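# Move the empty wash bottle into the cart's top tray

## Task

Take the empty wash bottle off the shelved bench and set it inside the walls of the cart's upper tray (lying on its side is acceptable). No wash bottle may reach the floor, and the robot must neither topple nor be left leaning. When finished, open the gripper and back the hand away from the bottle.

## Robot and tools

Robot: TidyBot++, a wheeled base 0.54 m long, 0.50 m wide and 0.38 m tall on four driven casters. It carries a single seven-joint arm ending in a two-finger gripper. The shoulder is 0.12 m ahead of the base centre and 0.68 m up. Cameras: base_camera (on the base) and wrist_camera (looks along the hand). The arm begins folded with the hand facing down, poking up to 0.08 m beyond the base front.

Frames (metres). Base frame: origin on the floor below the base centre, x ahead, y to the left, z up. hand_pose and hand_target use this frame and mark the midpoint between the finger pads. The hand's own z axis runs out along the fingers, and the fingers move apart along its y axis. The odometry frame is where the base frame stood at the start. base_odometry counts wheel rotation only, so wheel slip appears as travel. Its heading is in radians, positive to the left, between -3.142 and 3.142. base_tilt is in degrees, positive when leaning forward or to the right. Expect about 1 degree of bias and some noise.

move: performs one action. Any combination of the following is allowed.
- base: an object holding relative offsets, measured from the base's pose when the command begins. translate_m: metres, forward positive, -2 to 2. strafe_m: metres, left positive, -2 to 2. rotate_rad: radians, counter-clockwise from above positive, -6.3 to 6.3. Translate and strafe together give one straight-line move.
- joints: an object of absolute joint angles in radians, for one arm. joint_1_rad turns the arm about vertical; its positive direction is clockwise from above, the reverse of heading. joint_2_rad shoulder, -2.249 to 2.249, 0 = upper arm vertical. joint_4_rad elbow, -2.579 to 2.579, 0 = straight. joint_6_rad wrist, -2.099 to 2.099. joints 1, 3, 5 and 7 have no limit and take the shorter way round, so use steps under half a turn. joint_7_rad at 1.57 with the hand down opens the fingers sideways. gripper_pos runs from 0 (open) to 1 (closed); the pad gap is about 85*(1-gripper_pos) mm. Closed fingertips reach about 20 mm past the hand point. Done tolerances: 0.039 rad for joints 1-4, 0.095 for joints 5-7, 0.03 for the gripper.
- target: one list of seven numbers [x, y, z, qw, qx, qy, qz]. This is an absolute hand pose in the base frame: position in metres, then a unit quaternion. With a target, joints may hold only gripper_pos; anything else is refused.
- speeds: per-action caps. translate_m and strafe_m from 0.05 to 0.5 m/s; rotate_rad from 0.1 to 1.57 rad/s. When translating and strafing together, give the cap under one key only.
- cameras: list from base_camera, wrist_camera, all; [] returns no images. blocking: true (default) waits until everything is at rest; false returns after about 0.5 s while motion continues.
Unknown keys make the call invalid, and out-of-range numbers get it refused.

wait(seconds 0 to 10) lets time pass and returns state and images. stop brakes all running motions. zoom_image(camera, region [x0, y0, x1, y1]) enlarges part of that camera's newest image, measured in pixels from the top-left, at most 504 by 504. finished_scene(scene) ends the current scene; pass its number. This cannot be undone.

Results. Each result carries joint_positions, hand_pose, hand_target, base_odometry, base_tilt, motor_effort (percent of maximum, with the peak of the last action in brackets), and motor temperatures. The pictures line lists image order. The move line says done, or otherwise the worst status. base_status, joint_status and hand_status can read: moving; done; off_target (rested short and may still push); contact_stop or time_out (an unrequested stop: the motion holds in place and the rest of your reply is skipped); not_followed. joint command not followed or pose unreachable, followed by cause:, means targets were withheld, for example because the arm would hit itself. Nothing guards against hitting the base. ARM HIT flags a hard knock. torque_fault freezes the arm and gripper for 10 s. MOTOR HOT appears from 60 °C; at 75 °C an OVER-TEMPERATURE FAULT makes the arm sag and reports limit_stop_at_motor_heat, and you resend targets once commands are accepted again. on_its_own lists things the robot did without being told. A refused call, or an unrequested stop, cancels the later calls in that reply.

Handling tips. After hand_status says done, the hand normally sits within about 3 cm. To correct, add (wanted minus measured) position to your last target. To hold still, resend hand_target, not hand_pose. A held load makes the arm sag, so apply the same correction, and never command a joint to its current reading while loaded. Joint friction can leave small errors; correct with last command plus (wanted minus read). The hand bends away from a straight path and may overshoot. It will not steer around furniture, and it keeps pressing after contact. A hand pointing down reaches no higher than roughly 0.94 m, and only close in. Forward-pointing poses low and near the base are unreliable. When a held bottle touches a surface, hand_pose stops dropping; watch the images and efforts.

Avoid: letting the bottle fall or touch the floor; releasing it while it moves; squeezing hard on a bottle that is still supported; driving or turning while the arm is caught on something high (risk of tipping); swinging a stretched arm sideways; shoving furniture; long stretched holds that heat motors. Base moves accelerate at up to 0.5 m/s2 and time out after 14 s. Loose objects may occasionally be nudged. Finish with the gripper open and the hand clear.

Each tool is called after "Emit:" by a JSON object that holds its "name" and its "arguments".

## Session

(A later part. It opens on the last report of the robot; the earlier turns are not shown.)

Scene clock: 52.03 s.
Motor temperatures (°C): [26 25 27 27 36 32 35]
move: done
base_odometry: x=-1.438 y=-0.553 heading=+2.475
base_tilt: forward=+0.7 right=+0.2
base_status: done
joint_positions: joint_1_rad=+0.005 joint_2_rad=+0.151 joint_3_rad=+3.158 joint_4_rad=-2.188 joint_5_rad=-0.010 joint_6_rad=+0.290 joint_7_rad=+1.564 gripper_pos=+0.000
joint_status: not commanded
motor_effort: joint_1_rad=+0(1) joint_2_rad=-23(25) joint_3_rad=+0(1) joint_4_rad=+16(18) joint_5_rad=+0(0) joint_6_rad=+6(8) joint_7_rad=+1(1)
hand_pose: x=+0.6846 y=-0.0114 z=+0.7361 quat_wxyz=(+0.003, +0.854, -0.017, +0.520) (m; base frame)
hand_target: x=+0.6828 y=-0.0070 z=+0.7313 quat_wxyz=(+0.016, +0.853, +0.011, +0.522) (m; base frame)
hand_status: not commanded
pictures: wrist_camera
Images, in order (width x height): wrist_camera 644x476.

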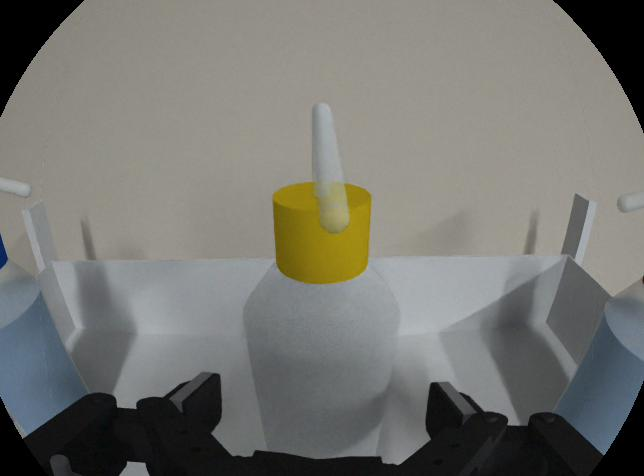

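Emit:
{"name": "move", "arguments": {"joints": {"joint_2_rad": 0.077, "joint_4_rad": -2.07, "joint_6_rad": 0.067}, "cameras": ["wrist_camera"]}}

Emit:
{"name": "move", "arguments": {"base": {"translate_m": -0.02}, "joints": {"joint_2_rad": -0.02, "joint_4_rad": -1.865, "joint_6_rad": -0.236}, "cameras": ["wrist_camera"]}}

Emit:
{"name": "move", "arguments": {"joints": {"joint_2_rad": -0.053, "joint_4_rad": -1.602, "joint_6_rad": -0.531}, "cameras": []}}

Emit:
{"name": "move", "arguments": {"base": {"translate_m": -0.33}, "cameras": ["wrist_camera"]}}

Scene clock: 53.63 s.
Motor temperatures (°C): [26 25 27 27 36 32 35]
move: done
base_odometry: x=-1.438 y=-0.553 heading=+2.475
base_tilt: forward=+0.6 right=+0.2
base_status: not commanded
joint_positions: joint_1_rad=+0.005 joint_2_rad=+0.081 joint_3_rad=+3.158 joint_4_rad=-2.095 joint_5_rad=-0.010 joint_6_rad=+0.107 joint_7_rad=+1.564 gripper_pos=+0.000
joint_status: all done
motor_effort: joint_1_rad=+0(0) joint_2_rad=-22(25) joint_3_rad=+1(1) joint_4_rad=+19(19) joint_5_rad=+0(0) joint_6_rad=+6(8) joint_7_rad=+1(1)
hand_pose: x=+0.6852 y=-0.0109 z=+0.7737 quat_wxyz=(+0.002, +0.859, -0.017, +0.511) (m; base frame)
hand_target: x=+0.6869 y=-0.0064 z=+0.7783 quat_wxyz=(+0.014, +0.862, +0.011, +0.506) (m; base frame)
hand_status: not commanded
pictures: wrist_camera
Images, in order (width x height): wrist_camera 644x476.

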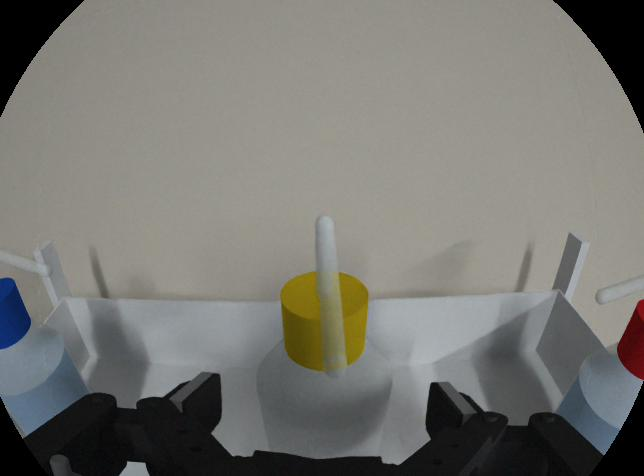

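Scene clock: 55.17 s.
Motor temperatures (°C): [26 25 27 27 36 32 35]
move: done
base_odometry: x=-1.423 y=-0.565 heading=+2.475
base_tilt: forward=+0.6 right=+0.2
base_status: done
joint_positions: joint_1_rad=+0.005 joint_2_rad=-0.017 joint_3_rad=+3.158 joint_4_rad=-1.892 joint_5_rad=-0.010 joint_6_rad=-0.195 joint_7_rad=+1.564 gripper_pos=+0.000
joint_status: all done
motor_effort: joint_1_rad=+0(1) joint_2_rad=-21(26) joint_3_rad=+0(1) joint_4_rad=+21(21) joint_5_rad=+0(0) joint_6_rad=+7(8) joint_7_rad=+1(1)
hand_pose: x=+0.6852 y=-0.0102 z=+0.8594 quat_wxyz=(+0.000, +0.860, -0.016, +0.511) (m; base frame)
hand_target: x=+0.6850 y=-0.0055 z=+0.8653 quat_wxyz=(+0.012, +0.863, +0.012, +0.506) (m; base frame)
hand_status: not commanded
pictures: wrist_camera
Images, in order (width x height): wrist_camera 644x476.

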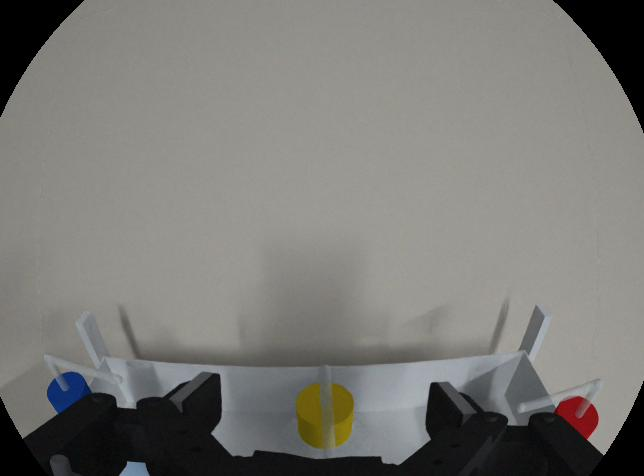

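Scene clock: 56.80 s.
Motor temperatures (°C): [26 25 27 27 36 32 35]
move: done
base_odometry: x=-1.423 y=-0.565 heading=+2.475
base_tilt: forward=+0.6 right=+0.2
base_status: not commanded
joint_positions: joint_1_rad=+0.005 joint_2_rad=-0.048 joint_3_rad=+3.158 joint_4_rad=-1.631 joint_5_rad=-0.010 joint_6_rad=-0.490 joint_7_rad=+1.564 gripper_pos=+0.000
joint_status: all done
motor_effort: joint_1_rad=+0(0) joint_2_rad=-20(23) joint_3_rad=+0(1) joint_4_rad=+22(22) joint_5_rad=+0(0) joint_6_rad=+6(8) joint_7_rad=+0(1)
hand_pose: x=+0.6863 y=-0.0094 z=+0.9484 quat_wxyz=(-0.001, +0.861, -0.015, +0.509) (m; base frame)
hand_target: x=+0.6829 y=-0.0047 z=+0.9571 quat_wxyz=(+0.011, +0.862, +0.013, +0.506) (m; base frame)
hand_status: not commanded
pictures: none
No camera images: "cameras" was empty.

Scene clock: 58.73 s.
Motor temperatures (°C): [26 25 27 27 36 32 35]
move: done
base_odometry: x=-1.163 y=-0.770 heading=+2.475
base_tilt: forward=+0.6 right=+0.2
base_status: done
joint_positions: joint_1_rad=+0.005 joint_2_rad=-0.060 joint_3_rad=+3.158 joint_4_rad=-1.629 joint_5_rad=-0.010 joint_6_rad=-0.496 joint_7_rad=+1.564 gripper_pos=+0.000
joint_status: not commanded
motor_effort: joint_1_rad=+0(1) joint_2_rad=-20(24) joint_3_rad=+0(1) joint_4_rad=+22(22) joint_5_rad=+0(0) joint_6_rad=+7(8) joint_7_rad=+1(1)
hand_pose: x=+0.6822 y=-0.0094 z=+0.9543 quat_wxyz=(-0.001, +0.859, -0.015, +0.512) (m; base frame)
hand_target: x=+0.6829 y=-0.0047 z=+0.9571 quat_wxyz=(+0.011, +0.862, +0.013, +0.506) (m; base frame)
hand_status: not commanded
pictures: wrist_camera
Images, in order (width x height): wrist_camera 644x476.

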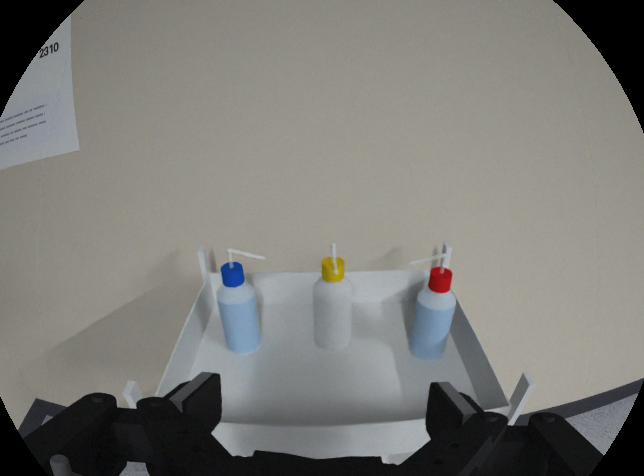

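Emit:
{"name": "finished_scene", "arguments": {"scene": 3}}

The scene is finished: the task was done.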